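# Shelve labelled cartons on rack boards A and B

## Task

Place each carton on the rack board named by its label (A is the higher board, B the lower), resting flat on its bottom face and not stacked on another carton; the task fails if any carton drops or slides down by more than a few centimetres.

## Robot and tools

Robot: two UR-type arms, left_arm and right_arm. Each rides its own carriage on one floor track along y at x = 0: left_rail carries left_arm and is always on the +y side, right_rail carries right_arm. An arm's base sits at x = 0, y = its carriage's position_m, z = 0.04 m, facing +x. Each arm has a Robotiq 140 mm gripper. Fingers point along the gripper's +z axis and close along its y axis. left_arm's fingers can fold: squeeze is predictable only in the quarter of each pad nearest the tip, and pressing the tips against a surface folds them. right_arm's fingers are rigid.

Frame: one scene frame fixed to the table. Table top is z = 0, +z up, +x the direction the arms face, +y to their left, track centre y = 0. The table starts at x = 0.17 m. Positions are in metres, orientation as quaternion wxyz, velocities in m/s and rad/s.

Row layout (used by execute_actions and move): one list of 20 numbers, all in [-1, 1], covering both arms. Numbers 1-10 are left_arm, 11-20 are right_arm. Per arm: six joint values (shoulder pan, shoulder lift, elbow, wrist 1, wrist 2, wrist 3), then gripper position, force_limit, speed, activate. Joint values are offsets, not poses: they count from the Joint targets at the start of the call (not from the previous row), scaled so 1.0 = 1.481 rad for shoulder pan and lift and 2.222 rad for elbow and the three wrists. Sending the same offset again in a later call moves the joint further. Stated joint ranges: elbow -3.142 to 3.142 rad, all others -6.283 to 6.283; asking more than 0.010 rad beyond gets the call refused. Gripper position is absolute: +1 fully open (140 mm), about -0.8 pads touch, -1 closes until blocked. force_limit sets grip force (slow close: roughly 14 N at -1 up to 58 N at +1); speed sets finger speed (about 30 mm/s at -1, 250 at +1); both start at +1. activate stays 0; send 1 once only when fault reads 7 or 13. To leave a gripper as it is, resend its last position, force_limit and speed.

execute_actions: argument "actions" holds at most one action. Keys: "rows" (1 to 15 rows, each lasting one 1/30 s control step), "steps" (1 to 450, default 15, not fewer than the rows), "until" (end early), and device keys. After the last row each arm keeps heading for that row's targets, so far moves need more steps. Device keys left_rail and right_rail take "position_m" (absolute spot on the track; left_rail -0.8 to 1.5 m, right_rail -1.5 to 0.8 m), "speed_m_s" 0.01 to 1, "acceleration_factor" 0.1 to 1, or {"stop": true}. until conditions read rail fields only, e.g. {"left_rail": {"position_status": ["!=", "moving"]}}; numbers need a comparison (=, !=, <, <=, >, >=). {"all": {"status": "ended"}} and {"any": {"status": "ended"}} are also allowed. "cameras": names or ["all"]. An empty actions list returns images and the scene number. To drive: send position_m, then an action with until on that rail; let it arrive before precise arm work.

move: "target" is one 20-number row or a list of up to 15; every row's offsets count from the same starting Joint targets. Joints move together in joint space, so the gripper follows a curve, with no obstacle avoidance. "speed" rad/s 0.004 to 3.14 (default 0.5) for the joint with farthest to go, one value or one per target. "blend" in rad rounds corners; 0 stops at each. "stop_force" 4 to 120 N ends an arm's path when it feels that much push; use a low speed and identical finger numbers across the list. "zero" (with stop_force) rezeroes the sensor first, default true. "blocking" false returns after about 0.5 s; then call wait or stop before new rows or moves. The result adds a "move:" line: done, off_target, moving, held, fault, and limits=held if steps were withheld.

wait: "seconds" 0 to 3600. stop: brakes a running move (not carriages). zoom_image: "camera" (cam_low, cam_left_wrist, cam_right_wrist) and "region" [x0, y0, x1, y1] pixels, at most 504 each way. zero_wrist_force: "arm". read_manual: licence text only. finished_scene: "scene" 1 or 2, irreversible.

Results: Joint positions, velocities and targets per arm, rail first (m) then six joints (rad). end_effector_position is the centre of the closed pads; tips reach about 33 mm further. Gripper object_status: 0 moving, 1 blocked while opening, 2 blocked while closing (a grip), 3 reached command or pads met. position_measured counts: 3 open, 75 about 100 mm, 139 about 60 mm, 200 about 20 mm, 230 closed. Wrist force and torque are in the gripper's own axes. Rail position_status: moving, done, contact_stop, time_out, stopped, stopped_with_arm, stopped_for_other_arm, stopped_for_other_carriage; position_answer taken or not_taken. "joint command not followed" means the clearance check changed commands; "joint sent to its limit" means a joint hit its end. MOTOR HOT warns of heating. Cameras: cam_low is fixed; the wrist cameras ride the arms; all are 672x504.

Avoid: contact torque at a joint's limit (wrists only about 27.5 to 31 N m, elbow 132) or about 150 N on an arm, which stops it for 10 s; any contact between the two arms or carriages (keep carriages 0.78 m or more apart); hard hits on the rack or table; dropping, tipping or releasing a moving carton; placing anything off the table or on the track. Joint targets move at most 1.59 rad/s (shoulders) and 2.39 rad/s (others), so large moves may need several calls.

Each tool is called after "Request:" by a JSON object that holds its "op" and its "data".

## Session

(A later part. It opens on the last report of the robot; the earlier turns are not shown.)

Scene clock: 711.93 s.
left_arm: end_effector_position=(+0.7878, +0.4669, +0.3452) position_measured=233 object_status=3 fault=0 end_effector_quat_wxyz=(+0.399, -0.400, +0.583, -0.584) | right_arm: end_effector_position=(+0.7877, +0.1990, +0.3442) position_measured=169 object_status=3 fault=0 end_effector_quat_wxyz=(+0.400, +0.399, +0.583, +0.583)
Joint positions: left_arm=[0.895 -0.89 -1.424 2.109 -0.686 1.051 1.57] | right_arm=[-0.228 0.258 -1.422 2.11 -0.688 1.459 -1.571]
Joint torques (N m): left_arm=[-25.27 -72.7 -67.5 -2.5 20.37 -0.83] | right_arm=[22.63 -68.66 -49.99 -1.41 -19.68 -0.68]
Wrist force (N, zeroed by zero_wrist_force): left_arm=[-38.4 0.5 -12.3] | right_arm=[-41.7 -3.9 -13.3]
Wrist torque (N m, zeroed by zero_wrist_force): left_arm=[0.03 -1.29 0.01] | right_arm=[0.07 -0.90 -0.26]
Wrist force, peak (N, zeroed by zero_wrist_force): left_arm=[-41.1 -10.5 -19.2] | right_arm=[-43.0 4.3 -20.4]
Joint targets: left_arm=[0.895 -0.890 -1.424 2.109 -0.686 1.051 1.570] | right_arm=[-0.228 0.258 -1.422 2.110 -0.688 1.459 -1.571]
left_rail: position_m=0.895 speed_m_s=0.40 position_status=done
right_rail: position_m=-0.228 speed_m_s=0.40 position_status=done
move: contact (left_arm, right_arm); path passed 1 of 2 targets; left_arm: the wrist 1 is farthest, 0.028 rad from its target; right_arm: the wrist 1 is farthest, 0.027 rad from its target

Request:
{"op": "move", "data": {"target": [[0.01776,-0.01175,0.01031,-0.00203,0.01184,0,-1,0,0,0,-0.02762,-0.0131,0.00986,-0.00113,-0.01841,0,-0.32,0,0,0],[-0.03565,-0.0632,0.04239,0.0002,-0.02376,0,-1,0,0,0,-0.01215,-0.06455,0.04194,0.0011,-0.0081,0,-0.32,0,0,0],[-0.11155,-0.12026,0.08092,-0.0003,-0.07435,0,-1,0,0,0,0.01067,-0.12161,0.08047,0.0006,0.00711,0,-0.32,0,0,0],[-0.20351,-0.17873,0.11602,0.00356,-0.13564,0,-1,0,0,0,0.04024,-0.18008,0.11557,0.00446,0.02682,0,-0.32,0,0,0],[-0.29419,-0.30925,0.08704,0.11953,-0.19608,0,-1,0,0,0,0.07232,-0.3106,0.08659,0.12043,0.0482,0,-0.32,0,0,0],[-0.29419,-0.36327,-0.01382,0.25639,-0.19608,0,-1,0,0,0,0.07232,-0.36462,-0.01427,0.25729,0.0482,0,-0.32,0,0,0]], "speed": [0.05, 0.12, 0.15, 0.15, 0.25, 0.25], "blend": [0, 0.01, 0.01, 0.01, 0.02, 0], "cameras": ["cam_left_wrist", "cam_right_wrist", "cam_low"]}}

Scene clock: 744.70 s.
left_arm: end_effector_position=(+0.5673, +0.4891, +0.6006) position_measured=233 object_status=3 fault=0 end_effector_quat_wxyz=(+0.399, -0.399, +0.584, -0.584) | right_arm: end_effector_position=(+0.5671, +0.1767, +0.6012) position_measured=169 object_status=3 fault=0 end_effector_quat_wxyz=(+0.400, +0.399, +0.583, +0.583)
Joint positions: left_arm=[0.894 -1.326 -1.962 2.078 -0.116 0.615 1.57] | right_arm=[-0.228 0.365 -1.962 2.078 -0.116 1.566 -1.571]
Joint torques (N m): left_arm=[-14.79 -36.49 -60.9 1.21 -2.71 -0.84] | right_arm=[9.34 -27.75 -52.82 0.79 3.76 -0.49]
Wrist force (N, zeroed by zero_wrist_force): left_arm=[-0.2 -0.2 -0.2] | right_arm=[1.6 -2.3 0.3]
Wrist torque (N m, zeroed by zero_wrist_force): left_arm=[-0.05 0.06 -0.01] | right_arm=[-0.54 -0.38 -0.07]
Wrist force, peak (N, zeroed by zero_wrist_force): left_arm=[-38.7 0.2 -12.4] | right_arm=[-42.0 -4.1 -13.3]
Joint targets: left_arm=[0.895 -1.326 -1.962 2.078 -0.116 0.615 1.570] | right_arm=[-0.228 0.365 -1.963 2.078 -0.116 1.566 -1.571]
left_rail: position_m=0.894 position_m_goal=0.895 speed_m_s=0.40 position_status=done
right_rail: position_m=-0.228 speed_m_s=0.40 position_status=done
move: done
cam_left_wrist: T_world_to_cam=[[-0.01653, 0.00837, -0.99983, 0.61485], [0.02564, 0.99964, 0.00794, -0.51202], [0.99953, -0.0255, -0.01673, -0.36178]] pos_world=[0.3849, 0.49747, 0.61276]
cam_right_wrist: T_world_to_cam=[[-0.00432, -0.02517, 0.99967, -0.58707], [0.05502, -0.99818, -0.02489, 0.16191], [0.99848, 0.05489, 0.0057, -0.40327]] pos_world=[0.3912, 0.16898, 0.59321]

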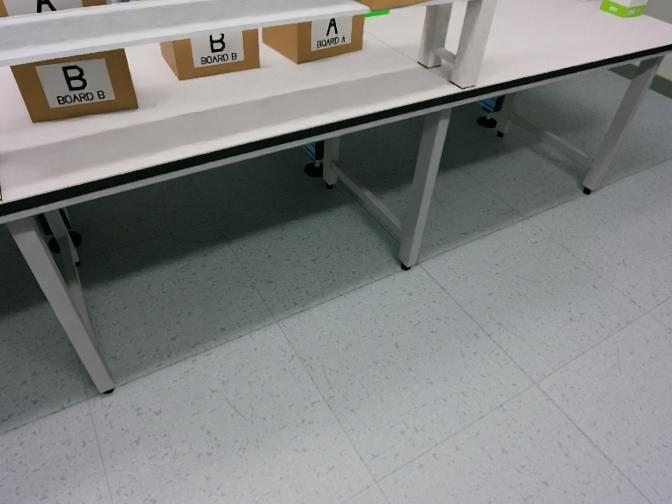

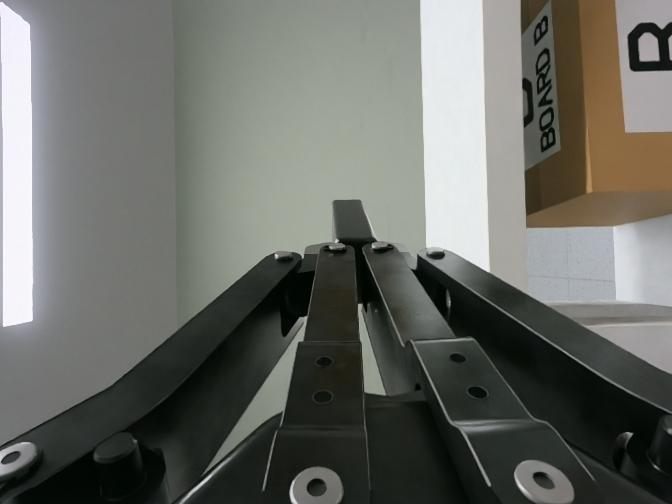

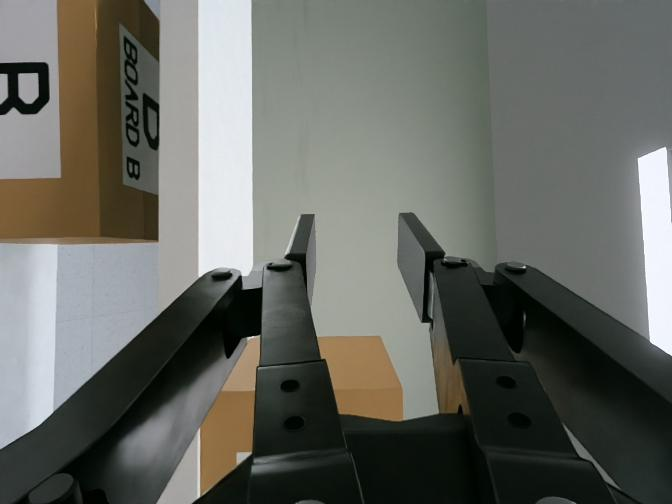

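Request:
{"op": "execute_actions", "data": {"actions": [{"right_rail": {"position_m": -0.236}, "steps": 60, "until": {"right_rail": {"position_status": ["!=", "moving"]}}}]}}

Request:
{"op": "execute_actions", "data": {"actions": [{"left_rail": {"position_m": 0.883}, "steps": 60, "until": {"left_rail": {"position_status": ["!=", "moving"]}}}]}}

Request:
{"op": "move", "data": {"target": [[-0.25922,-0.1104,0.03789,0.03591,-0.17277,0,-1,0,0,0,0.08204,-0.1104,0.03789,0.03591,0.05468,0,-0.32,0,0,0],[-0.25922,-0.09196,0.11197,-0.05045,-0.17277,0,-1,0,0,0,0.08204,-0.09196,0.11197,-0.05045,0.05468,0,-0.32,0,0,0],[-0.25922,-0.03687,0.17862,-0.15383,-0.17277,0,-1,0,0,0,0.08204,-0.03687,0.17862,-0.15383,0.05468,0,-0.32,0,0,0],[-0.25922,0.07333,0.23537,-0.28402,-0.17277,0,-1,0,0,0,0.08204,0.07333,0.23537,-0.28402,0.05468,0,-0.32,0,0,0],[-0.25922,0.2158,0.26953,-0.41314,-0.17277,0,-1,0,0,0,0.08204,0.2158,0.26953,-0.41314,0.05468,0,-0.32,0,0,0],[-0.25922,0.33093,0.28348,-0.50383,-0.17277,0,-1,0,0,0,0.08204,0.33093,0.28348,-0.50383,0.05468,0,-0.32,0,0,0],[-0.25922,0.42357,0.28929,-0.57138,-0.17277,0,-1,0,0,0,0.08204,0.42357,0.28929,-0.57138,0.05468,0,-0.32,0,0,0]], "speed": 0.25, "blend": 0.01, "stop_force": 12, "cameras": ["cam_left_wrist", "cam_right_wrist"]}}

Scene clock: 768.27 s.
left_arm: end_effector_position=(+0.5673, +0.4891, +0.6007) position_measured=233 object_status=3 fault=0 end_effector_quat_wxyz=(+0.399, -0.399, +0.584, -0.584) | right_arm: end_effector_position=(+0.5671, +0.1692, +0.6013) position_measured=169 object_status=3 fault=0 end_effector_quat_wxyz=(+0.400, +0.399, +0.583, +0.583)
Joint positions: left_arm=[0.894 -1.326 -1.962 2.078 -0.116 0.615 1.57] | right_arm=[-0.236 0.365 -1.963 2.078 -0.116 1.566 -1.571]
Joint torques (N m): left_arm=[-16.45 -37.33 -61.86 1.36 -1.17 -1.29] | right_arm=[6.56 -24.17 -50.82 0.43 3.25 -0.63]
Wrist force (N, zeroed by zero_wrist_force): left_arm=[-0.2 0.0 0.1] | right_arm=[1.5 -2.3 0.4]
Wrist torque (N m, zeroed by zero_wrist_force): left_arm=[0.00 0.06 -0.02] | right_arm=[-0.55 -0.37 -0.07]
Wrist force, peak (N, zeroed by zero_wrist_force): left_arm=[-0.2 -0.5 0.3] | right_arm=[3.1 -2.1 0.8]
Joint targets: left_arm=[0.895 -1.326 -1.962 2.078 -0.116 0.615 1.570] | right_arm=[-0.236 0.365 -1.963 2.078 -0.116 1.566 -1.571]
Tool commands: left_gripper/position=-1.0 left_gripper/force_limit=+0.0 left_gripper/speed=+0.0 left_gripper/activate=+0.0 right_gripper/position=-0.32 right_gripper/force_limit=+0.0 right_gripper/speed=+0.0 right_gripper/activate=+0.0
left_rail: position_m=0.894 position_m_goal=0.895 speed_m_s=0.40 position_status=done
right_rail: position_m=-0.236 speed_m_s=0.40 position_status=done

Scene clock: 768.83 s.
left_arm: end_effector_position=(+0.5673, +0.4776, +0.6008) position_measured=233 object_status=3 fault=0 end_effector_quat_wxyz=(+0.399, -0.399, +0.584, -0.584) | right_arm: end_effector_position=(+0.5671, +0.1691, +0.6013) position_measured=169 object_status=3 fault=0 end_effector_quat_wxyz=(+0.400, +0.399, +0.583, +0.583)
Joint positions: left_arm=[0.883 -1.326 -1.962 2.078 -0.116 0.615 1.57] | right_arm=[-0.236 0.365 -1.963 2.078 -0.116 1.566 -1.571]
Joint torques (N m): left_arm=[-12.25 -21.22 -60.51 -0.35 -0.86 -1.06] | right_arm=[4.88 -20.11 -50.08 0.27 2.97 -0.73]
Wrist force (N, zeroed by zero_wrist_force): left_arm=[-0.1 -0.2 0.0] | right_arm=[1.4 -2.4 0.5]
Wrist torque (N m, zeroed by zero_wrist_force): left_arm=[-0.04 0.02 -0.01] | right_arm=[-0.55 -0.35 -0.07]
Wrist force, peak (N, zeroed by zero_wrist_force): left_arm=[-1.8 0.0 -0.7] | right_arm=[1.5 -2.5 0.5]
Joint targets: left_arm=[0.883 -1.326 -1.962 2.078 -0.116 0.615 1.570] | right_arm=[-0.236 0.365 -1.963 2.078 -0.116 1.566 -1.571]
Tool commands: left_gripper/position=-1.0 left_gripper/force_limit=+0.0 left_gripper/speed=+0.0 left_gripper/activate=+0.0 right_gripper/position=-0.32 right_gripper/force_limit=+0.0 right_gripper/speed=+0.0 right_gripper/activate=+0.0
left_rail: position_m=0.883 speed_m_s=0.40 position_status=done
right_rail: position_m=-0.236 speed_m_s=0.40 position_status=done

Scene clock: 776.97 s.
left_arm: end_effector_position=(+0.4554, +0.4898, +0.1345) position_measured=233 object_status=3 fault=0 end_effector_quat_wxyz=(+0.399, -0.399, +0.584, -0.583) | right_arm: end_effector_position=(+0.4560, +0.1576, +0.2093) position_measured=169 object_status=3 fault=0 end_effector_quat_wxyz=(+0.399, +0.399, +0.584, +0.583)
Joint positions: left_arm=[0.883 -1.71 -1.334 2.721 -1.386 0.231 1.57] | right_arm=[-0.236 0.487 -1.605 2.684 -1.078 1.688 -1.571]
Joint torques (N m): left_arm=[-14.44 -11.01 1.63 -3.43 -0.1 -0.77] | right_arm=[-2.95 -33.06 -27.21 1.27 -1.11 -0.53]
Wrist force (N, zeroed by zero_wrist_force): left_arm=[-0.5 -0.3 0.1] | right_arm=[2.2 3.1 1.7]
Wrist torque (N m, zeroed by zero_wrist_force): left_arm=[-0.06 0.10 0.02] | right_arm=[-0.05 -0.38 -0.06]
Wrist force, peak (N, zeroed by zero_wrist_force): left_arm=[-1.0 -0.6 -0.5] | right_arm=[1.6 26.3 -15.6]
Joint targets: left_arm=[0.883 -1.710 -1.334 2.721 -1.386 0.231 1.570] | right_arm=[-0.236 0.487 -1.605 2.684 -1.078 1.688 -1.571]
left_rail: position_m=0.883 speed_m_s=0.40 position_status=done
right_rail: position_m=-0.236 speed_m_s=0.40 position_status=done
move: contact (right_arm); right_arm: the wrist 1 is farthest, 0.307 rad from its target
cam_left_wrist: T_world_to_cam=[[-0.01621, 0.00897, -0.99983, 0.1465], [0.02575, 0.99963, 0.00855, -0.50637], [0.99954, -0.02561, -0.01644, -0.25771]] pos_world=[0.273, 0.49827, 0.14656]
cam_right_wrist: T_world_to_cam=[[-0.00364, -0.02483, 0.99969, -0.1966], [0.055, -0.99818, -0.02459, 0.13915], [0.99848, 0.0549, 0.005, -0.28891]] pos_world=[0.2801, 0.14988, 0.20141]

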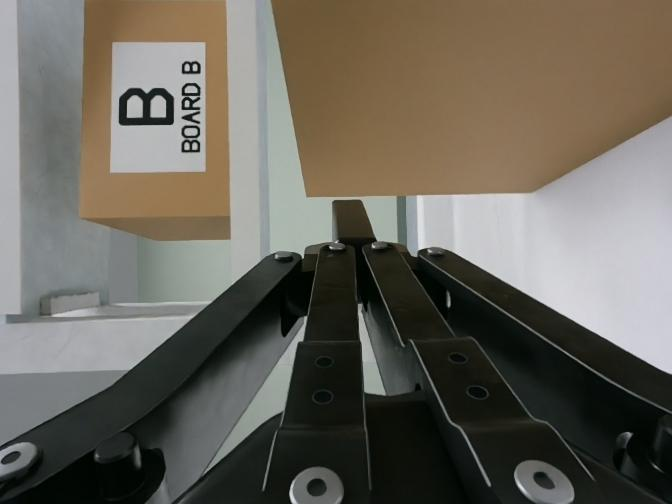

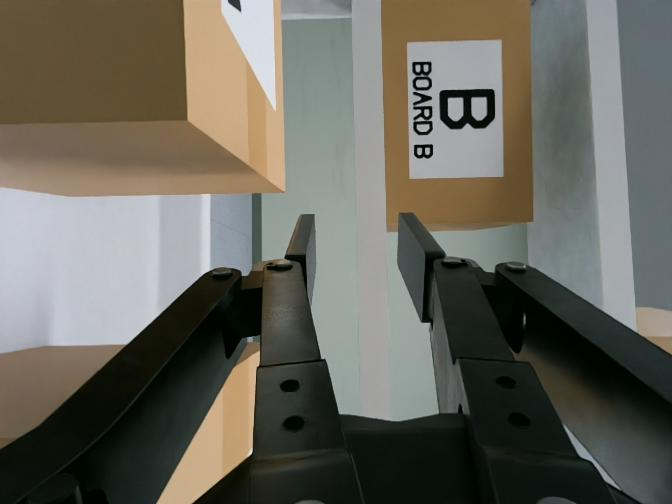

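Request:
{"op": "move", "data": {"target": [[0,-0.09264,-0.0058,0.06755,0,0,-1,0,0,0,0,-0.084,-0.0187,0.0745,0,0,-0.32,0,0,0],[0,-0.20777,-0.01976,0.15824,0,0,-1,0,0,0,0,-0.16806,-0.03735,0.14892,0,0,-0.32,0,0,0],[0,-0.35024,-0.05392,0.28735,0,0,-1,0,0,0,0,-0.27826,-0.09411,0.27912,0,0,-0.32,0,0,0],[0,-0.46043,-0.11067,0.41755,0,0,-1,0,0,0,0,-0.35179,-0.23483,0.46886,0,0,-0.32,0,0,0],[0,-0.53396,-0.2514,0.60729,0,0,-1,0,0,0,0,-0.35179,-0.23483,0.46886,0,0,-0.32,0,0,0]], "speed": 0.35, "blend": 0.01, "cameras": ["cam_low"]}}

Scene clock: 810.90 s.
left_arm: end_effector_position=(+0.4554, +0.4893, +0.6003) position_measured=233 object_status=3 fault=0 end_effector_quat_wxyz=(+0.399, -0.399, +0.584, -0.583) | right_arm: end_effector_position=(+0.4554, +0.1573, +0.6011) position_measured=169 object_status=3 fault=0 end_effector_quat_wxyz=(+0.400, +0.399, +0.583, +0.584)
Joint positions: left_arm=[0.883 -1.71 -2.125 2.163 -0.037 0.231 1.57] | right_arm=[-0.236 0.487 -2.126 2.162 -0.037 1.688 -1.571]
Joint torques (N m): left_arm=[-8.87 -20.03 -61.61 1.79 1.43 -0.82] | right_arm=[-13.01 -11.99 -52.94 0.55 -2.28 -0.68]
Wrist force (N, zeroed by zero_wrist_force): left_arm=[-0.3 0.1 -0.1] | right_arm=[2.3 -1.3 0.2]
Wrist torque (N m, zeroed by zero_wrist_force): left_arm=[0.01 0.06 0.01] | right_arm=[-0.35 -0.53 -0.09]
Wrist force, peak (N, zeroed by zero_wrist_force): left_arm=[-0.3 -2.1 0.0] | right_arm=[2.4 3.3 1.9]
Joint targets: left_arm=[0.883 -1.710 -2.125 2.162 -0.036 0.231 1.570] | right_arm=[-0.236 0.487 -2.126 2.162 -0.037 1.688 -1.571]
left_rail: position_m=0.883 speed_m_s=0.40 position_status=done
right_rail: position_m=-0.236 speed_m_s=0.40 position_status=done
move: done

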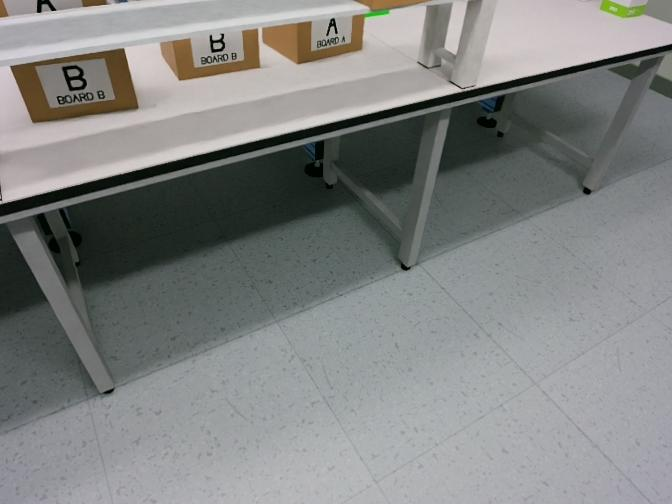

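Request:
{"op": "execute_actions", "data": {"actions": [{"right_rail": {"position_m": -0.5585, "speed_m_s": 0.4}, "steps": 200, "until": {"right_rail": {"position_status": ["!=", "moving"]}}}]}}

Request:
{"op": "execute_actions", "data": {"actions": [{"left_rail": {"position_m": 0.5605, "speed_m_s": 0.4}, "steps": 200, "until": {"left_rail": {"position_status": ["!=", "moving"]}}}]}}

Request:
{"op": "move", "data": {"target": [[-0.03829,0.02242,0.07291,-0.08785,-0.02552,0,-1,0,0,0,0.04463,0.02242,0.07291,-0.08785,0.02975,0,-0.32,0,0,0],[-0.03829,0.07745,0.13933,-0.19095,-0.02552,0,-1,0,0,0,0.04463,0.07745,0.13933,-0.19095,0.02975,0,-0.32,0,0,0],[-0.03829,0.18758,0.19577,-0.32079,-0.02552,0,-1,0,0,0,0.04463,0.18758,0.19577,-0.32079,0.02975,0,-0.32,0,0,0],[-0.03829,0.32917,0.2297,-0.4491,-0.02552,0,-1,0,0,0,0.04463,0.32917,0.2297,-0.4491,0.02975,0,-0.32,0,0,0],[-0.03829,0.46813,0.24554,-0.55756,-0.02552,0,-1,0,0,0,0.04463,0.46813,0.24554,-0.55756,0.02975,0,-0.32,0,0,0],[-0.03829,0.54544,0.24968,-0.61323,-0.02552,0,-1,0,0,0,0.04463,0.54544,0.24968,-0.61323,0.02975,0,-0.32,0,0,0],[-0.03829,0.62559,0.25108,-0.66805,-0.02552,0,-1,0,0,0,0.04463,0.62559,0.25108,-0.66805,0.02975,0,-0.32,0,0,0]], "speed": 0.25, "blend": 0.01, "stop_force": 12, "cameras": ["cam_left_wrist", "cam_right_wrist"]}}

Scene clock: 862.50 s.
left_arm: end_effector_position=(+0.4554, +0.4893, +0.6004) position_measured=233 object_status=3 fault=0 end_effector_quat_wxyz=(+0.399, -0.399, +0.584, -0.583) | right_arm: end_effector_position=(+0.4554, -0.1652, +0.6012) position_measured=169 object_status=3 fault=0 end_effector_quat_wxyz=(+0.400, +0.399, +0.583, +0.584)
Joint positions: left_arm=[0.883 -1.71 -2.125 2.162 -0.036 0.231 1.57] | right_arm=[-0.558 0.487 -2.126 2.162 -0.037 1.688 -1.571]
Joint torques (N m): left_arm=[-5.18 -21.35 -61.52 1.76 1.81 -1.13] | right_arm=[-11.19 -4.28 -46.3 -0.66 -2.36 -0.45]
Wrist force (N, zeroed by zero_wrist_force): left_arm=[-0.1 0.1 0.1] | right_arm=[2.3 -1.2 0.3]
Wrist torque (N m, zeroed by zero_wrist_force): left_arm=[0.01 0.03 0.01] | right_arm=[-0.33 -0.53 -0.10]
Wrist force, peak (N, zeroed by zero_wrist_force): left_arm=[-0.5 0.0 -0.2] | right_arm=[3.3 -1.5 0.7]
Joint targets: left_arm=[0.883 -1.710 -2.125 2.162 -0.036 0.231 1.570] | right_arm=[-0.559 0.487 -2.126 2.162 -0.037 1.688 -1.571]
Tool commands: left_gripper/position=-1.0 left_gripper/force_limit=+0.0 left_gripper/speed=+0.0 left_gripper/activate=+0.0 right_gripper/position=-0.32 right_gripper/force_limit=+0.0 right_gripper/speed=+0.0 right_gripper/activate=+0.0
left_rail: position_m=0.883 speed_m_s=0.40 position_status=done
right_rail: position_m=-0.558 speed_m_s=0.40 position_status=done

Scene clock: 864.33 s.
left_arm: end_effector_position=(+0.4554, +0.1669, +0.6004) position_measured=233 object_status=3 fault=0 end_effector_quat_wxyz=(+0.399, -0.399, +0.584, -0.583) | right_arm: end_effector_position=(+0.4554, -0.1652, +0.6012) position_measured=169 object_status=3 fault=0 end_effector_quat_wxyz=(+0.400, +0.399, +0.583, +0.584)
Joint positions: left_arm=[0.561 -1.71 -2.125 2.162 -0.036 0.231 1.57] | right_arm=[-0.558 0.487 -2.126 2.162 -0.037 1.688 -1.571]
Joint torques (N m): left_arm=[-0.42 18.81 -54.67 -1.72 1.58 -1.28] | right_arm=[-11.11 7.88 -39.49 -1.74 -2.07 -0.6]
Wrist force (N, zeroed by zero_wrist_force): left_arm=[0.0 0.1 -0.3] | right_arm=[1.9 -1.5 0.1]
Wrist torque (N m, zeroed by zero_wrist_force): left_arm=[0.01 0.02 0.01] | right_arm=[-0.40 -0.45 -0.09]
Wrist force, peak (N, zeroed by zero_wrist_force): left_arm=[-1.3 -0.4 -0.6] | right_arm=[2.3 -1.6 0.0]
Joint targets: left_arm=[0.561 -1.710 -2.125 2.162 -0.036 0.231 1.570] | right_arm=[-0.559 0.487 -2.126 2.162 -0.037 1.688 -1.571]
Tool commands: left_gripper/position=-1.0 left_gripper/force_limit=+0.0 left_gripper/speed=+0.0 left_gripper/activate=+0.0 right_gripper/position=-0.32 right_gripper/force_limit=+0.0 right_gripper/speed=+0.0 right_gripper/activate=+0.0
left_rail: position_m=0.561 speed_m_s=0.40 position_status=done
right_rail: position_m=-0.558 speed_m_s=0.40 position_status=done

Scene clock: 871.40 s.
left_arm: end_effector_position=(+0.4394, +0.1573, +0.1006) position_measured=233 object_status=3 fault=0 end_effector_quat_wxyz=(+0.399, -0.399, +0.584, -0.583) | right_arm: end_effector_position=(+0.4397, -0.1552, +0.1011) position_measured=169 object_status=3 fault=0 end_effector_quat_wxyz=(+0.400, +0.399, +0.583, +0.584)
Joint positions: left_arm=[0.56 -1.767 -1.199 2.72 -1.521 0.175 1.57] | right_arm=[-0.559 0.553 -1.199 2.72 -1.521 1.754 -1.571]
Joint torques (N m): left_arm=[-12.48 -17.52 8.19 -3.84 -0.23 -1.01] | right_arm=[5.93 -25.74 4.39 -7.44 3.48 -0.66]
Wrist force (N, zeroed by zero_wrist_force): left_arm=[-0.7 0.3 -0.2] | right_arm=[1.7 -1.8 0.3]
Wrist torque (N m, zeroed by zero_wrist_force): left_arm=[0.05 0.16 0.00] | right_arm=[-0.39 -0.44 -0.08]
Wrist force, peak (N, zeroed by zero_wrist_force): left_arm=[0.1 -1.2 -0.1] | right_arm=[2.5 -1.9 1.1]
Joint targets: left_arm=[0.561 -1.767 -1.199 2.720 -1.521 0.175 1.570] | right_arm=[-0.559 0.553 -1.199 2.720 -1.521 1.754 -1.571]
left_rail: position_m=0.560 position_m_goal=0.561 speed_m_s=0.40 position_status=done
right_rail: position_m=-0.559 position_m_goal=-0.558 speed_m_s=0.40 position_status=done
move: done
cam_left_wrist: T_world_to_cam=[[-0.01621, 0.00897, -0.99983, 0.11532], [0.02575, 0.99963, 0.00855, -0.17328], [0.99954, -0.02561, -0.01644, -0.25069]] pos_world=[0.2569, 0.16577, 0.11266]
cam_right_wrist: T_world_to_cam=[[-0.00442, -0.02528, 0.99967, -0.09603], [0.05512, -0.99817, -0.02499, -0.17484], [0.99847, 0.05499, 0.0058, -0.25498]] pos_world=[0.2638, -0.16292, 0.09311]

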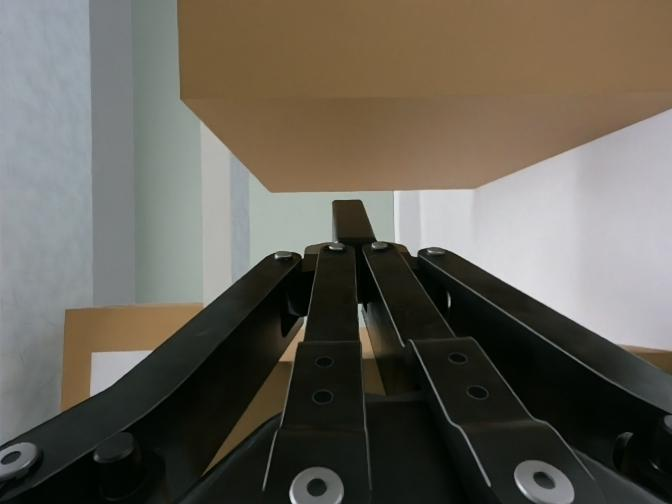

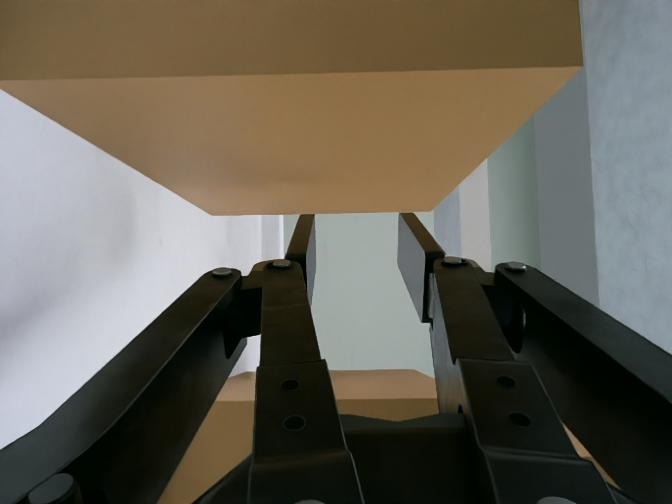

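Request:
{"op": "move", "data": {"target": [0.04713,0.00135,-0.00725,0.00635,0.03141,0,-1,0,0,0,-0.02417,0.00135,-0.00725,0.00635,-0.01611,0,-0.32,0,0,0], "speed": 0.15}}

Request:
{"op": "zero_wrist_force", "data": {"arm": "left_arm"}}

Request:
{"op": "zero_wrist_force", "data": {"arm": "right_arm"}}

Request:
{"op": "move", "data": {"target": [[0.00594,0.00425,-0.01683,0.014,0.00396,0,-1,0,0,0,0.04254,0.00425,-0.01683,0.014,0.02835,0,-0.32,0,0,0],[0.00999,0.00824,-0.02948,0.02399,0.00666,0,-1,0,0,0,0.0713,0.00824,-0.02948,0.02399,0.04752,0,-0.32,0,0,0]], "speed": 0.05, "blend": 0.005, "stop_force": 6}}

Scene clock: 889.13 s.
left_arm: end_effector_position=(+0.4574, +0.1574, +0.1006) position_measured=233 object_status=3 fault=0 end_effector_quat_wxyz=(+0.399, -0.399, +0.584, -0.583) | right_arm: end_effector_position=(+0.4576, -0.1552, +0.1011) position_measured=169 object_status=3 fault=0 end_effector_quat_wxyz=(+0.400, +0.399, +0.583, +0.584)
Joint positions: left_arm=[0.56 -1.697 -1.197 2.704 -1.507 0.244 1.57] | right_arm=[-0.559 0.517 -1.197 2.704 -1.507 1.718 -1.571]
Joint torques (N m): left_arm=[17.47 -18.28 -10.19 1.81 1.78 -1.09] | right_arm=[-10.82 -26.75 -13.53 0.54 -2.8 -0.37]
Wrist force (N, zeroed by zero_wrist_force): left_arm=[5.8 1.5 -2.6] | right_arm=[1.5 -1.7 0.4]
Wrist torque (N m, zeroed by zero_wrist_force): left_arm=[0.20 -0.40 0.15] | right_arm=[-0.37 -0.38 -0.07]
Wrist force, peak (N, zeroed by zero_wrist_force): left_arm=[7.6 1.1 -2.8] | right_arm=[2.5 -1.8 0.0]
Joint targets: left_arm=[0.561 -1.697 -1.197 2.704 -1.507 0.244 1.570] | right_arm=[-0.559 0.517 -1.197 2.704 -1.507 1.718 -1.571]
left_rail: position_m=0.560 position_m_goal=0.561 speed_m_s=0.40 position_status=done
right_rail: position_m=-0.559 position_m_goal=-0.558 speed_m_s=0.40 position_status=done
move: done

Wrist force sensor zeroed.

Wrist force sensor zeroed.

Scene clock: 891.77 s.
left_arm: end_effector_position=(+0.4574, +0.1380, +0.1006) position_measured=233 object_status=3 fault=0 end_effector_quat_wxyz=(+0.399, -0.399, +0.584, -0.583) | right_arm: end_effector_position=(+0.4577, -0.1319, +0.1011) position_measured=169 object_status=3 fault=0 end_effector_quat_wxyz=(+0.400, +0.399, +0.583, +0.584)
Joint positions: left_arm=[0.56 -1.689 -1.19 2.668 -1.477 0.253 1.57] | right_arm=[-0.559 0.59 -1.19 2.66 -1.471 1.79 -1.571]
Joint torques (N m): left_arm=[-14.34 -61.31 4.88 -1.74 -1.99 -0.66] | right_arm=[-14.89 -53.57 2.12 -7.41 -2.92 -0.27]
Wrist force (N, zeroed by zero_wrist_force): left_arm=[-6.1 -1.2 2.5] | right_arm=[0.6 0.5 0.5]
Wrist torque (N m, zeroed by zero_wrist_force): left_arm=[-0.15 0.48 -0.14] | right_arm=[0.10 -0.11 0.06]
Wrist force, peak (N, zeroed by zero_wrist_force): left_arm=[-7.2 -1.0 1.4] | right_arm=[-6.2 0.9 -2.4]
Joint targets: left_arm=[0.561 -1.689 -1.190 2.668 -1.477 0.253 1.570] | right_arm=[-0.559 0.590 -1.190 2.660 -1.471 1.790 -1.571]
left_rail: position_m=0.560 position_m_goal=0.561 speed_m_s=0.40 position_status=done
right_rail: position_m=-0.559 position_m_goal=-0.558 speed_m_s=0.40 position_status=done
move: contact (left_arm, right_arm); path passed 1 of 2 targets; left_arm: the elbow is farthest, 0.029 rad from its target; right_arm: the shoulder pan is farthest, 0.033 rad from its target

Request:
{"op": "zero_wrist_force", "data": {"arm": "left_arm"}}

Request:
{"op": "move", "data": {"target": [0.00216,0.00213,-0.00675,0.00533,0.00144,0,-1,0,0,0,0,0,0,0,0,0,-0.32,0,0,0], "speed": 0.02, "stop_force": 6}}

Wrist force sensor zeroed.

Scene clock: 901.10 s.
left_arm: end_effector_position=(+0.4574, +0.1328, +0.1005) position_measured=233 object_status=3 fault=0 end_effector_quat_wxyz=(+0.399, -0.399, +0.584, -0.583) | right_arm: end_effector_position=(+0.4577, -0.1319, +0.1011) position_measured=169 object_status=3 fault=0 end_effector_quat_wxyz=(+0.400, +0.399, +0.583, +0.584)
Joint positions: left_arm=[0.561 -1.686 -1.188 2.658 -1.469 0.255 1.57] | right_arm=[-0.559 0.59 -1.19 2.66 -1.471 1.79 -1.571]
Joint torques (N m): left_arm=[-16.88 -61.07 4.4 -3.41 -1.79 -0.9] | right_arm=[-14.63 -53.78 1.62 -7.19 -3.01 -0.51]
Wrist force (N, zeroed by zero_wrist_force): left_arm=[-1.3 0.8 -0.2] | right_arm=[0.5 0.0 0.2]
Wrist torque (N m, zeroed by zero_wrist_force): left_arm=[0.04 0.02 0.01] | right_arm=[-0.01 -0.09 0.05]
Wrist force, peak (N, zeroed by zero_wrist_force): left_arm=[-6.8 -4.2 -3.5] | right_arm=[0.8 0.6 0.4]
Joint targets: left_arm=[0.561 -1.686 -1.188 2.658 -1.469 0.255 1.570] | right_arm=[-0.559 0.590 -1.190 2.660 -1.471 1.790 -1.571]
left_rail: position_m=0.561 speed_m_s=0.40 position_status=done
right_rail: position_m=-0.559 position_m_goal=-0.558 speed_m_s=0.40 position_status=done
move: contact (left_arm)

Request:
{"op": "move", "data": {"target": [0.0005,0,-0.00207,0.00167,0.0003,0,-1,0,0,0,0.00709,0.00128,-0.00297,0.00257,0.00473,0,-0.32,0,0,0], "speed": 0.006, "stop_force": 54, "zero": false}}

Scene clock: 910.80 s.
left_arm: end_effector_position=(+0.4573, +0.1302, +0.1009) position_measured=233 object_status=3 fault=0 end_effector_quat_wxyz=(+0.399, -0.400, +0.583, -0.584) | right_arm: end_effector_position=(+0.4575, -0.1284, +0.1006) position_measured=169 object_status=3 fault=0 end_effector_quat_wxyz=(+0.399, +0.399, +0.584, +0.583)
Joint positions: left_arm=[0.56 -1.686 -1.188 2.653 -1.465 0.256 1.57] | right_arm=[-0.559 0.6 -1.188 2.654 -1.465 1.801 -1.571]
Joint torques (N m): left_arm=[-9.57 -62.18 -48.18 -1.67 19.75 -0.99] | right_arm=[31.3 -22.25 -28.55 1.76 -6.08 -0.59]
Wrist force (N, zeroed by zero_wrist_force): left_arm=[-38.2 7.0 -15.0] | right_arm=[-41.4 16.3 -21.7]
Wrist torque (N m, zeroed by zero_wrist_force): left_arm=[-0.23 -1.25 0.10] | right_arm=[-0.39 -0.90 0.22]
Wrist force, peak (N, zeroed by zero_wrist_force): left_arm=[-38.1 7.9 -15.4] | right_arm=[-41.6 16.2 -21.7]
Joint targets: left_arm=[0.561 -1.686 -1.188 2.653 -1.465 0.256 1.570] | right_arm=[-0.559 0.600 -1.188 2.654 -1.465 1.801 -1.571]
left_rail: position_m=0.560 position_m_goal=0.561 speed_m_s=0.40 position_status=done
right_rail: position_m=-0.559 position_m_goal=-0.558 speed_m_s=0.40 position_status=done
move: done

Request:
{"op": "move", "data": {"target": [[0,-0.03498,-0.0003,0.02363,0,0,-1,0,0,0,0,-0.03498,-0.0003,0.02363,0,0,-0.32,0,0,0],[0,-0.13666,-0.00491,0.096,0,0,-1,0,0,0,0,-0.13666,-0.00491,0.096,0,0,-0.32,0,0,0],[0,-0.25922,-0.0189,0.19167,0,0,-1,0,0,0,0,-0.25922,-0.0189,0.19167,0,0,-0.32,0,0,0],[0,-0.36063,-0.04095,0.28132,0,0,-1,0,0,0,0,-0.36063,-0.04095,0.28132,0,0,-0.32,0,0,0],[0,-0.41546,-0.05927,0.33618,0,0,-1,0,0,0,0,-0.41546,-0.05927,0.33618,0,0,-0.32,0,0,0],[0,-0.47063,-0.08533,0.39901,0,0,-1,0,0,0,0,-0.47063,-0.08533,0.39901,0,0,-0.32,0,0,0]], "speed": [0.06, 0.14, 0.14, 0.14, 0.14, 0.14], "blend": 0.01, "cameras": ["cam_left_wrist", "cam_right_wrist"]}}

Scene clock: 938.83 s.
left_arm: end_effector_position=(+0.4573, +0.1301, +0.3710) position_measured=233 object_status=3 fault=0 end_effector_quat_wxyz=(+0.399, -0.400, +0.583, -0.584) | right_arm: end_effector_position=(+0.4576, -0.1283, +0.3707) position_measured=169 object_status=3 fault=0 end_effector_quat_wxyz=(+0.400, +0.399, +0.584, +0.583)
Joint positions: left_arm=[0.56 -1.686 -1.885 2.464 -0.578 0.256 1.57] | right_arm=[-0.559 0.6 -1.885 2.464 -0.579 1.801 -1.571]
Joint torques (N m): left_arm=[-31.54 -30.7 -75.1 -1.56 19 -1.1] | right_arm=[17.12 -26.14 -59.68 -3.09 -19.36 -0.41]
Wrist force (N, zeroed by zero_wrist_force): left_arm=[-34.1 8.5 -12.7] | right_arm=[-34.9 -7.1 -12.5]
Wrist torque (N m, zeroed by zero_wrist_force): left_arm=[-0.33 -1.24 0.11] | right_arm=[-0.23 -0.82 0.13]
Wrist force, peak (N, zeroed by zero_wrist_force): left_arm=[-52.7 8.9 -19.3] | right_arm=[-53.3 -7.2 -18.8]
Joint targets: left_arm=[0.561 -1.686 -1.885 2.464 -0.578 0.256 1.570] | right_arm=[-0.559 0.600 -1.885 2.464 -0.578 1.801 -1.571]
left_rail: position_m=0.560 position_m_goal=0.561 speed_m_s=0.40 position_status=done
right_rail: position_m=-0.559 position_m_goal=-0.558 speed_m_s=0.40 position_status=done
move: done
cam_left_wrist: T_world_to_cam=[[-0.01643, 0.00797, -0.99983, 0.38641], [0.02553, 0.99965, 0.00755, -0.14843], [0.99954, -0.0254, -0.01663, -0.26488]] pos_world=[0.2749, 0.13857, 0.38306]
cam_right_wrist: T_world_to_cam=[[-0.00364, -0.02483, 0.99969, -0.36504], [0.0551, -0.99818, -0.02459, -0.14237], [0.99847, 0.055, 0.005, -0.27561]] pos_world=[0.2817, -0.13602, 0.36281]

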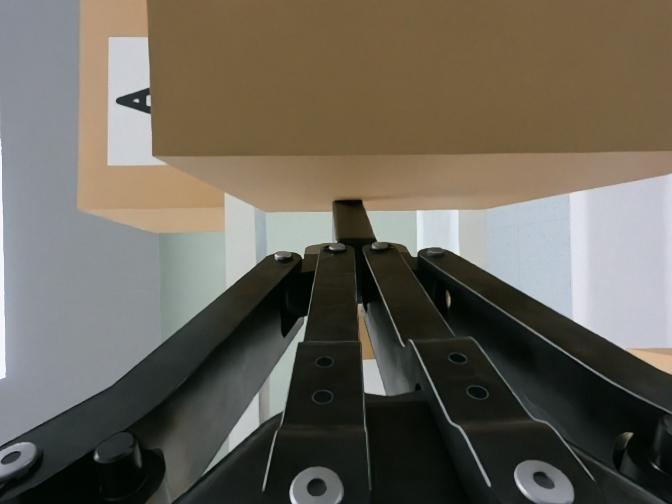

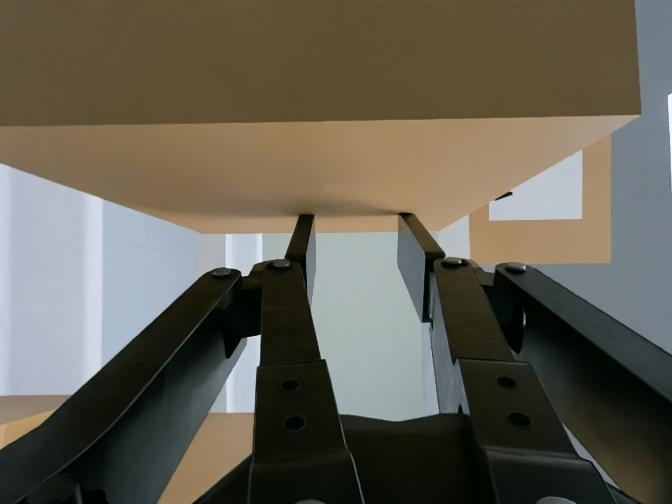

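Request:
{"op": "move", "data": {"target": [[0,0.05517,0.02606,-0.06283,0,0,-1,0,0,0,0,0.05517,0.02606,-0.06283,0,0,-0.32,0,0,0],[0,0.11,0.04437,-0.11769,0,0,-1,0,0,0,0,0.11,0.04437,-0.11769,0,0,-0.32,0,0,0],[0,0.21141,0.06643,-0.20734,0,0,-1,0,0,0,0,0.21141,0.06643,-0.20734,0,0,-0.32,0,0,0],[0,0.33396,0.08042,-0.30302,0,0,-1,0,0,0,0,0.33396,0.08042,-0.30302,0,0,-0.32,0,0,0],[0,0.43565,0.08501,-0.37538,0,0,-1,0,0,0,0,0.43565,0.08501,-0.37538,0,0,-0.32,0,0,0],[0,0.47063,0.08533,-0.39901,0,0,-1,0,0,0,0,0.47063,0.08533,-0.39901,0,0,-0.32,0,0,0]], "speed": [0.15, 0.15, 0.15, 0.15, 0.12, 0.05], "blend": 0.01}}

Request:
{"op": "move", "data": {"target": [[-0.00648,-0.00507,0.01854,-0.01517,-0.00432,0,-1,0,0,0,-0.04524,-0.00507,0.01854,-0.01517,-0.03015,0,-0.32,0,0,0],[-0.00648,-0.17738,0.01143,0.1068,-0.00432,0,-1,0,0,0,-0.04524,-0.17738,0.01143,0.1068,-0.03015,0,-0.32,0,0,0],[-0.00648,-0.42309,-0.03456,0.31656,-0.00432,0,-1,0,0,0,-0.04524,-0.42309,-0.03456,0.31656,-0.03015,0,-0.32,0,0,0],[-0.00648,-0.56631,-0.12102,0.49847,-0.00432,0,-1,0,0,0,-0.04524,-0.56631,-0.12102,0.49847,-0.03015,0,-0.32,0,0,0],[-0.00648,-0.61047,-0.22791,0.63479,-0.00432,0,-1,0,0,0,-0.04524,-0.61047,-0.22791,0.63479,-0.03015,0,-0.32,0,0,0]], "speed": [0.04, 0.3, 0.3, 0.3, 0.3], "blend": [0, 0.01, 0.01, 0.01, 0]}}

Scene clock: 972.00 s.
left_arm: end_effector_position=(+0.4573, +0.1302, +0.1009) position_measured=233 object_status=3 fault=0 end_effector_quat_wxyz=(+0.399, -0.399, +0.583, -0.584) | right_arm: end_effector_position=(+0.4575, -0.1284, +0.1008) position_measured=169 object_status=3 fault=0 end_effector_quat_wxyz=(+0.400, +0.399, +0.584, +0.583)
Joint positions: left_arm=[0.56 -1.686 -1.188 2.653 -1.465 0.256 1.57] | right_arm=[-0.559 0.6 -1.188 2.653 -1.465 1.801 -1.571]
Joint torques (N m): left_arm=[-35.55 -29.44 -30.46 -10.47 17.93 -0.99] | right_arm=[23.91 -21.96 -9.82 -4.2 -18.65 -0.71]
Wrist force (N, zeroed by zero_wrist_force): left_arm=[-44.2 1.3 -18.2] | right_arm=[-33.0 13.6 -15.7]
Wrist torque (N m, zeroed by zero_wrist_force): left_arm=[-0.01 -1.38 0.01] | right_arm=[-0.27 -0.71 0.24]
Wrist force, peak (N, zeroed by zero_wrist_force): left_arm=[-51.7 8.3 -19.2] | right_arm=[-52.5 -6.7 -18.2]
Joint targets: left_arm=[0.561 -1.686 -1.188 2.653 -1.465 0.256 1.570] | right_arm=[-0.559 0.600 -1.188 2.654 -1.465 1.801 -1.571]
left_rail: position_m=0.560 position_m_goal=0.561 speed_m_s=0.40 position_status=done
right_rail: position_m=-0.559 position_m_goal=-0.558 speed_m_s=0.40 position_status=done
move: done

Scene clock: 979.30 s.
left_arm: end_effector_position=(+0.4573, +0.1523, +0.6008) position_measured=233 object_status=3 fault=0 end_effector_quat_wxyz=(+0.399, -0.400, +0.583, -0.584) | right_arm: end_effector_position=(+0.4576, -0.1504, +0.6005) position_measured=169 object_status=3 fault=0 end_effector_quat_wxyz=(+0.400, +0.399, +0.584, +0.583)
Joint positions: left_arm=[0.561 -1.695 -2.093 2.147 -0.055 0.246 1.57] | right_arm=[-0.559 0.533 -2.092 2.147 -0.055 1.734 -1.571]
Joint torques (N m): left_arm=[10.24 -21.16 -61.97 2.24 -1.56 -0.99] | right_arm=[-14.33 -17.53 -53.92 0.46 -2.81 -0.38]
Wrist force (N, zeroed by zero_wrist_force): left_arm=[0.3 -0.5 0.1] | right_arm=[-3.4 2.8 0.5]
Wrist torque (N m, zeroed by zero_wrist_force): left_arm=[-0.12 -0.06 0.01] | right_arm=[0.62 0.74 -0.04]
Wrist force, peak (N, zeroed by zero_wrist_force): left_arm=[-44.2 0.4 -18.8] | right_arm=[-33.1 13.9 -15.9]
Joint targets: left_arm=[0.561 -1.695 -2.093 2.147 -0.054 0.246 1.570] | right_arm=[-0.559 0.533 -2.092 2.147 -0.055 1.734 -1.571]
left_rail: position_m=0.561 speed_m_s=0.40 position_status=done
right_rail: position_m=-0.559 position_m_goal=-0.558 speed_m_s=0.40 position_status=done
move: done

Request:
{"op": "execute_actions", "data": {"actions": [{"right_rail": {"position_m": -0.915, "speed_m_s": 0.4}, "steps": 200, "until": {"right_rail": {"position_status": ["!=", "moving"]}}}]}}

Request:
{"op": "execute_actions", "data": {"actions": [{"left_rail": {"position_m": 0.205, "speed_m_s": 0.4}, "steps": 200, "until": {"left_rail": {"position_status": ["!=", "moving"]}}}]}}

Request:
{"op": "move", "data": {"target": [[0.17252,0.02579,-0.00828,-0.00891,0.11499,0,-1,0,0,0,-0.1285,0.02579,-0.00828,-0.00891,-0.08564,0,-0.32,0,0,0],[0.17252,0.04922,0.06377,-0.09658,0.11499,0,-1,0,0,0,-0.1285,0.04922,0.06377,-0.09658,-0.08564,0,-0.32,0,0,0],[0.17252,0.10777,0.12759,-0.19942,0.11499,0,-1,0,0,0,-0.1285,0.10777,0.12759,-0.19942,-0.08564,0,-0.32,0,0,0],[0.17252,0.1896,0.17102,-0.29739,0.11499,0,-1,0,0,0,-0.1285,0.1896,0.17102,-0.29739,-0.08564,0,-0.32,0,0,0],[0.17252,0.27637,0.19771,-0.38191,0.11499,0,-1,0,0,0,-0.1285,0.27637,0.19771,-0.38191,-0.08564,0,-0.32,0,0,0]], "speed": 0.25, "blend": 0.01, "stop_force": 12, "cameras": ["cam_left_wrist", "cam_right_wrist"]}}

Scene clock: 1005.27 s.
left_arm: end_effector_position=(+0.4573, +0.1523, +0.6009) position_measured=233 object_status=3 fault=0 end_effector_quat_wxyz=(+0.399, -0.400, +0.583, -0.584) | right_arm: end_effector_position=(+0.4576, -0.5069, +0.6007) position_measured=169 object_status=3 fault=0 end_effector_quat_wxyz=(+0.400, +0.399, +0.584, +0.583)
Joint positions: left_arm=[0.56 -1.695 -2.093 2.147 -0.054 0.246 1.57] | right_arm=[-0.915 0.533 -2.092 2.147 -0.055 1.734 -1.571]
Joint torques (N m): left_arm=[10.91 -20.14 -61.01 1.79 -2.19 -1.03] | right_arm=[-7.58 -5.99 -45.08 -0.39 -2.03 -0.46]
Wrist force (N, zeroed by zero_wrist_force): left_arm=[0.2 -0.6 0.2] | right_arm=[-3.7 2.8 0.2]
Wrist torque (N m, zeroed by zero_wrist_force): left_arm=[-0.15 -0.05 0.00] | right_arm=[0.61 0.81 -0.05]
Wrist force, peak (N, zeroed by zero_wrist_force): left_arm=[0.1 -0.8 0.2] | right_arm=[-4.7 2.7 -0.1]
Joint targets: left_arm=[0.561 -1.695 -2.093 2.147 -0.054 0.246 1.570] | right_arm=[-0.915 0.533 -2.092 2.147 -0.055 1.734 -1.571]
Tool commands: left_gripper/position=-1.0 left_gripper/force_limit=+0.0 left_gripper/speed=+0.0 left_gripper/activate=+0.0 right_gripper/position=-0.32 right_gripper/force_limit=+0.0 right_gripper/speed=+0.0 right_gripper/activate=+0.0
left_rail: position_m=0.560 position_m_goal=0.561 speed_m_s=0.40 position_status=done
right_rail: position_m=-0.915 speed_m_s=0.40 position_status=done

Scene clock: 1007.17 s.
left_arm: end_effector_position=(+0.4573, -0.2032, +0.6010) position_measured=233 object_status=3 fault=0 end_effector_quat_wxyz=(+0.399, -0.400, +0.583, -0.584) | right_arm: end_effector_position=(+0.4576, -0.5069, +0.6007) position_measured=169 object_status=3 fault=0 end_effector_quat_wxyz=(+0.400, +0.399, +0.584, +0.583)
Joint positions: left_arm=[0.205 -1.695 -2.093 2.147 -0.054 0.246 1.57] | right_arm=[-0.915 0.533 -2.092 2.147 -0.055 1.734 -1.571]
Joint torques (N m): left_arm=[6.47 2.85 -58 0.33 -1.45 -1.45] | right_arm=[-1.59 6.9 -38.55 -1.59 -1.52 -0.62]
Wrist force (N, zeroed by zero_wrist_force): left_arm=[0.4 0.0 0.1] | right_arm=[-3.5 2.7 0.5]
Wrist torque (N m, zeroed by zero_wrist_force): left_arm=[-0.01 -0.08 0.00] | right_arm=[0.59 0.76 -0.04]
Wrist force, peak (N, zeroed by zero_wrist_force): left_arm=[1.4 -0.3 0.5] | right_arm=[-3.5 2.9 0.3]
Joint targets: left_arm=[0.205 -1.695 -2.093 2.147 -0.054 0.246 1.570] | right_arm=[-0.915 0.533 -2.092 2.147 -0.055 1.734 -1.571]
Tool commands: left_gripper/position=-1.0 left_gripper/force_limit=+0.0 left_gripper/speed=+0.0 left_gripper/activate=+0.0 right_gripper/position=-0.32 right_gripper/force_limit=+0.0 right_gripper/speed=+0.0 right_gripper/activate=+0.0
left_rail: position_m=0.205 speed_m_s=0.40 position_status=done
right_rail: position_m=-0.915 speed_m_s=0.40 position_status=done

Scene clock: 1012.73 s.
left_arm: end_effector_position=(+0.5274, -0.1783, +0.2609) position_measured=233 object_status=3 fault=0 end_effector_quat_wxyz=(+0.399, -0.400, +0.583, -0.584) | right_arm: end_effector_position=(+0.5275, -0.5319, +0.2606) position_measured=169 object_status=3 fault=0 end_effector_quat_wxyz=(+0.399, +0.399, +0.584, +0.583)
Joint positions: left_arm=[0.205 -1.44 -1.683 2.586 -0.903 0.501 1.57] | right_arm=[-0.915 0.343 -1.683 2.586 -0.903 1.544 -1.571]
Joint torques (N m): left_arm=[10.44 1.57 -21.2 -4.48 2.43 -1] | right_arm=[-13.41 -8.46 -19.79 -7.49 -3.08 -0.45]
Wrist force (N, zeroed by zero_wrist_force): left_arm=[0.2 -0.4 -0.3] | right_arm=[-3.2 2.6 0.9]
Wrist torque (N m, zeroed by zero_wrist_force): left_arm=[-0.10 -0.03 0.00] | right_arm=[0.58 0.77 0.04]
Wrist force, peak (N, zeroed by zero_wrist_force): left_arm=[-0.2 -1.8 0.3] | right_arm=[-3.8 4.2 0.7]
Joint targets: left_arm=[0.205 -1.440 -1.683 2.586 -0.903 0.501 1.570] | right_arm=[-0.915 0.343 -1.683 2.586 -0.903 1.544 -1.571]
left_rail: position_m=0.205 speed_m_s=0.40 position_status=done
right_rail: position_m=-0.915 speed_m_s=0.40 position_status=done
move: done
cam_left_wrist: T_world_to_cam=[[-0.01643, 0.00796, -0.99983, 0.27994], [0.02553, 0.99965, 0.00754, 0.15891], [0.99954, -0.0254, -0.01663, -0.34452]] pos_world=[0.3449, -0.16983, 0.27296]
cam_right_wrist: T_world_to_cam=[[-0.00354, -0.02492, 0.99968, -0.26483], [0.055, -0.99818, -0.02469, -0.55174], [0.99848, 0.0549, 0.0049, -0.32269]] pos_world=[0.35161, -0.53962, 0.25271]

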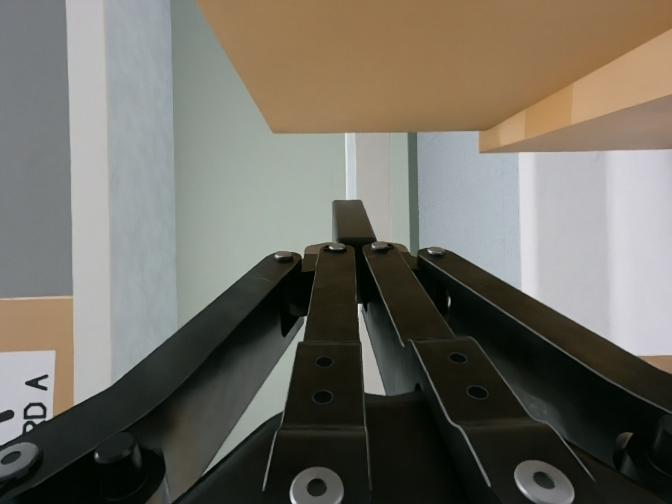

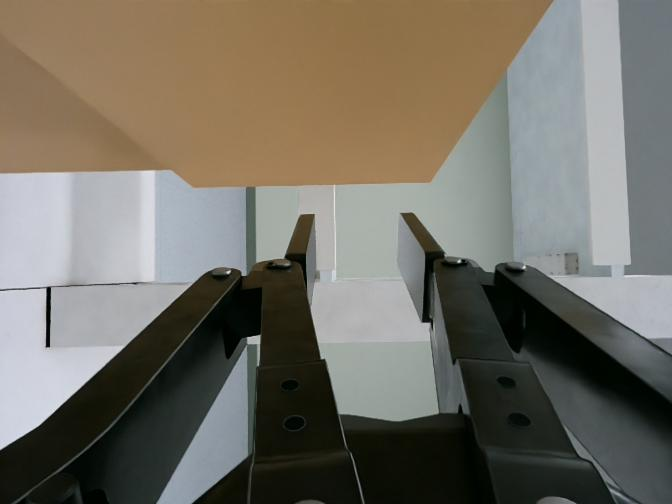

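Request:
{"op": "zero_wrist_force", "data": {"arm": "left_arm"}}

Request:
{"op": "zero_wrist_force", "data": {"arm": "right_arm"}}

Request:
{"op": "move", "data": {"target": [[-0.01101,0.04524,-0.02624,-0.00392,-0.00734,0,-1,0,0,0,0.0819,0.04524,-0.02624,-0.00392,0.05459,0,-0.32,0,0,0],[-0.01641,0.07191,-0.0432,-0.00473,-0.01094,0,-1,0,0,0,0.12633,0.07191,-0.0432,-0.00473,0.0842,0,-0.32,0,0,0]], "speed": 0.055, "blend": 0.005, "stop_force": 6}}

Wrist force sensor zeroed.

Wrist force sensor zeroed.

Scene clock: 1031.23 s.
left_arm: end_effector_position=(+0.5274, -0.2298, +0.2611) position_measured=233 object_status=3 fault=0 end_effector_quat_wxyz=(+0.399, -0.400, +0.583, -0.584) | right_arm: end_effector_position=(+0.5279, -0.4972, +0.2608) position_measured=169 object_status=3 fault=0 end_effector_quat_wxyz=(+0.400, +0.399, +0.584, +0.583)
Joint positions: left_arm=[0.205 -1.46 -1.598 2.511 -0.913 0.481 1.57] | right_arm=[-0.915 0.449 -1.624 2.536 -0.911 1.65 -1.571]
Joint torques (N m): left_arm=[11.51 -47.73 -20.4 0.39 2.71 -1] | right_arm=[-5.04 -35.26 -25.67 -0.2 -3.22 -0.34]
Wrist force (N, zeroed by zero_wrist_force): left_arm=[-0.1 0.0 0.3] | right_arm=[-2.9 0.4 -2.2]
Wrist torque (N m, zeroed by zero_wrist_force): left_arm=[-0.01 0.01 0.01] | right_arm=[-0.02 -0.03 0.01]
Wrist force, peak (N, zeroed by zero_wrist_force): left_arm=[-7.0 -1.3 -1.8] | right_arm=[-6.4 -0.3 -2.5]
Joint targets: left_arm=[0.205 -1.460 -1.598 2.511 -0.913 0.481 1.570] | right_arm=[-0.915 0.449 -1.624 2.536 -0.911 1.650 -1.571]
left_rail: position_m=0.205 speed_m_s=0.40 position_status=done
right_rail: position_m=-0.915 speed_m_s=0.40 position_status=done
move: contact (left_arm, right_arm); path passed 1 of 2 targets; left_arm: the shoulder lift is farthest, 0.022 rad from its target; right_arm: the wrist 2 is farthest, 0.082 rad from its target

Request:
{"op": "move", "data": {"target": [0.00142,-0.00533,0.00342,0,0.0009,0,-1,0,0,0,0.02208,0.01222,-0.00783,-0.00077,0.01472,0,-0.32,0,0,0], "speed": 0.0095, "stop_force": 58, "zero": false}}

Scene clock: 1045.10 s.
left_arm: end_effector_position=(+0.5276, -0.2246, +0.2611) position_measured=233 object_status=3 fault=0 end_effector_quat_wxyz=(+0.399, -0.400, +0.583, -0.584) | right_arm: end_effector_position=(+0.5278, -0.4854, +0.2614) position_measured=169 object_status=3 fault=0 end_effector_quat_wxyz=(+0.400, +0.399, +0.583, +0.584)
Joint positions: left_arm=[0.205 -1.458 -1.606 2.518 -0.913 0.483 1.57] | right_arm=[-0.915 0.482 -1.606 2.518 -0.912 1.682 -1.571]
Joint torques (N m): left_arm=[-12.18 -39.87 -40.67 -0.3 20.78 -1.18] | right_arm=[38.62 -13.76 -48.14 -11.01 -8.35 -0.64]
Wrist force (N, zeroed by zero_wrist_force): left_arm=[-40.0 -13.2 -15.8] | right_arm=[-51.3 1.7 -19.2]
Wrist torque (N m, zeroed by zero_wrist_force): left_arm=[0.36 -1.27 -0.16] | right_arm=[-0.09 -1.09 -0.04]
Wrist force, peak (N, zeroed by zero_wrist_force): left_arm=[-40.0 -13.8 -15.6] | right_arm=[-51.9 1.1 -19.2]
Joint targets: left_arm=[0.205 -1.458 -1.606 2.518 -0.913 0.483 1.570] | right_arm=[-0.915 0.482 -1.606 2.518 -0.912 1.682 -1.571]
left_rail: position_m=0.205 speed_m_s=0.40 position_status=done
right_rail: position_m=-0.915 speed_m_s=0.40 position_status=done
move: done

Request:
{"op": "move", "data": {"target": [[0,-0.02174,-0.00549,0.01998,0,0,-1,0,0,0,0,-0.02174,-0.00549,0.01998,0,0,-0.32,0,0,0],[0,-0.08035,-0.02412,0.07768,0,0,-1,0,0,0,0,-0.08035,-0.02412,0.07768,0,0,-0.32,0,0,0],[0,-0.14281,-0.05374,0.14892,0,0,-1,0,0,0,0,-0.14281,-0.05374,0.14892,0,0,-0.32,0,0,0],[0,-0.18886,-0.08767,0.21355,0,0,-1,0,0,0,0,-0.18886,-0.08767,0.21355,0,0,-0.32,0,0,0],[0,-0.22053,-0.12534,0.27232,0,0,-1,0,0,0,0,-0.22053,-0.12534,0.27232,0,0,-0.32,0,0,0],[0,-0.24045,-0.1662,0.32646,0,0,-1,0,0,0,0,-0.24045,-0.1662,0.32646,0,0,-0.32,0,0,0],[0,-0.25044,-0.20999,0.37691,0,0,-1,0,0,0,0,-0.25044,-0.20999,0.37691,0,0,-0.32,0,0,0]], "speed": [0.05, 0.14, 0.14, 0.14, 0.14, 0.14, 0.14], "blend": 0.01, "cameras": ["cam_left_wrist", "cam_right_wrist"]}}

Scene clock: 1069.53 s.
left_arm: end_effector_position=(+0.5275, -0.2244, +0.6209) position_measured=233 object_status=3 fault=0 end_effector_quat_wxyz=(+0.399, -0.400, +0.583, -0.584) | right_arm: end_effector_position=(+0.5274, -0.4856, +0.6213) position_measured=169 object_status=3 fault=0 end_effector_quat_wxyz=(+0.400, +0.399, +0.583, +0.584)
Joint positions: left_arm=[0.205 -1.458 -1.977 2.052 -0.075 0.483 1.57] | right_arm=[-0.915 0.482 -1.977 2.052 -0.075 1.682 -1.571]
Joint torques (N m): left_arm=[-39.62 -19.06 -74.37 -2.9 20.87 -1.09] | right_arm=[32.14 -23.64 -61.48 -3.31 -21.84 -0.69]
Wrist force (N, zeroed by zero_wrist_force): left_arm=[-39.3 7.5 -14.1] | right_arm=[-40.5 -8.3 -15.1]
Wrist torque (N m, zeroed by zero_wrist_force): left_arm=[-0.18 -1.32 0.09] | right_arm=[0.18 -0.80 -0.26]
Wrist force, peak (N, zeroed by zero_wrist_force): left_arm=[-54.6 7.7 -20.2] | right_arm=[-56.1 -8.8 -20.5]
Joint targets: left_arm=[0.205 -1.458 -1.977 2.052 -0.075 0.483 1.570] | right_arm=[-0.915 0.482 -1.977 2.052 -0.075 1.682 -1.571]
left_rail: position_m=0.205 speed_m_s=0.40 position_status=done
right_rail: position_m=-0.915 speed_m_s=0.40 position_status=done
move: done
cam_left_wrist: T_world_to_cam=[[-0.01634, 0.00766, -0.99984, 0.64015], [0.02542, 0.99965, 0.00724, 0.2026], [0.99954, -0.0253, -0.01653, -0.33995]] pos_world=[0.3451, -0.21603, 0.63296]
cam_right_wrist: T_world_to_cam=[[-0.00451, -0.02538, 0.99967, -0.62404], [0.05502, -0.99817, -0.02509, -0.49637], [0.99848, 0.05489, 0.0059, -0.32751]] pos_world=[0.3515, -0.49332, 0.61331]

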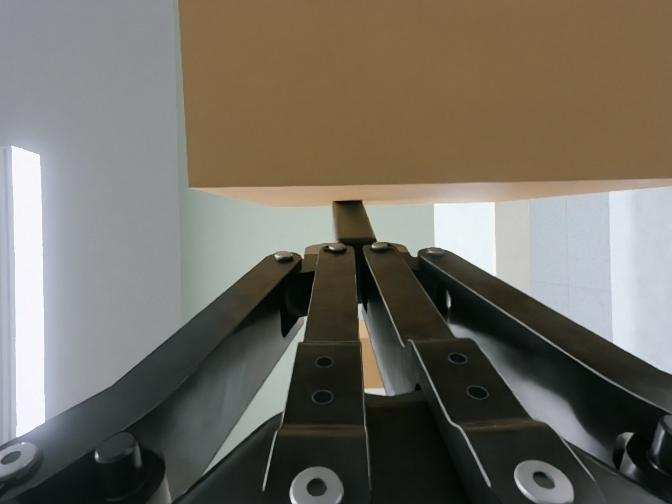

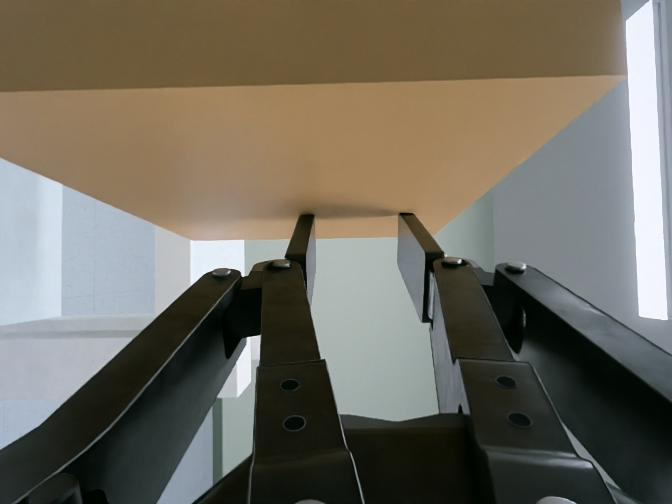

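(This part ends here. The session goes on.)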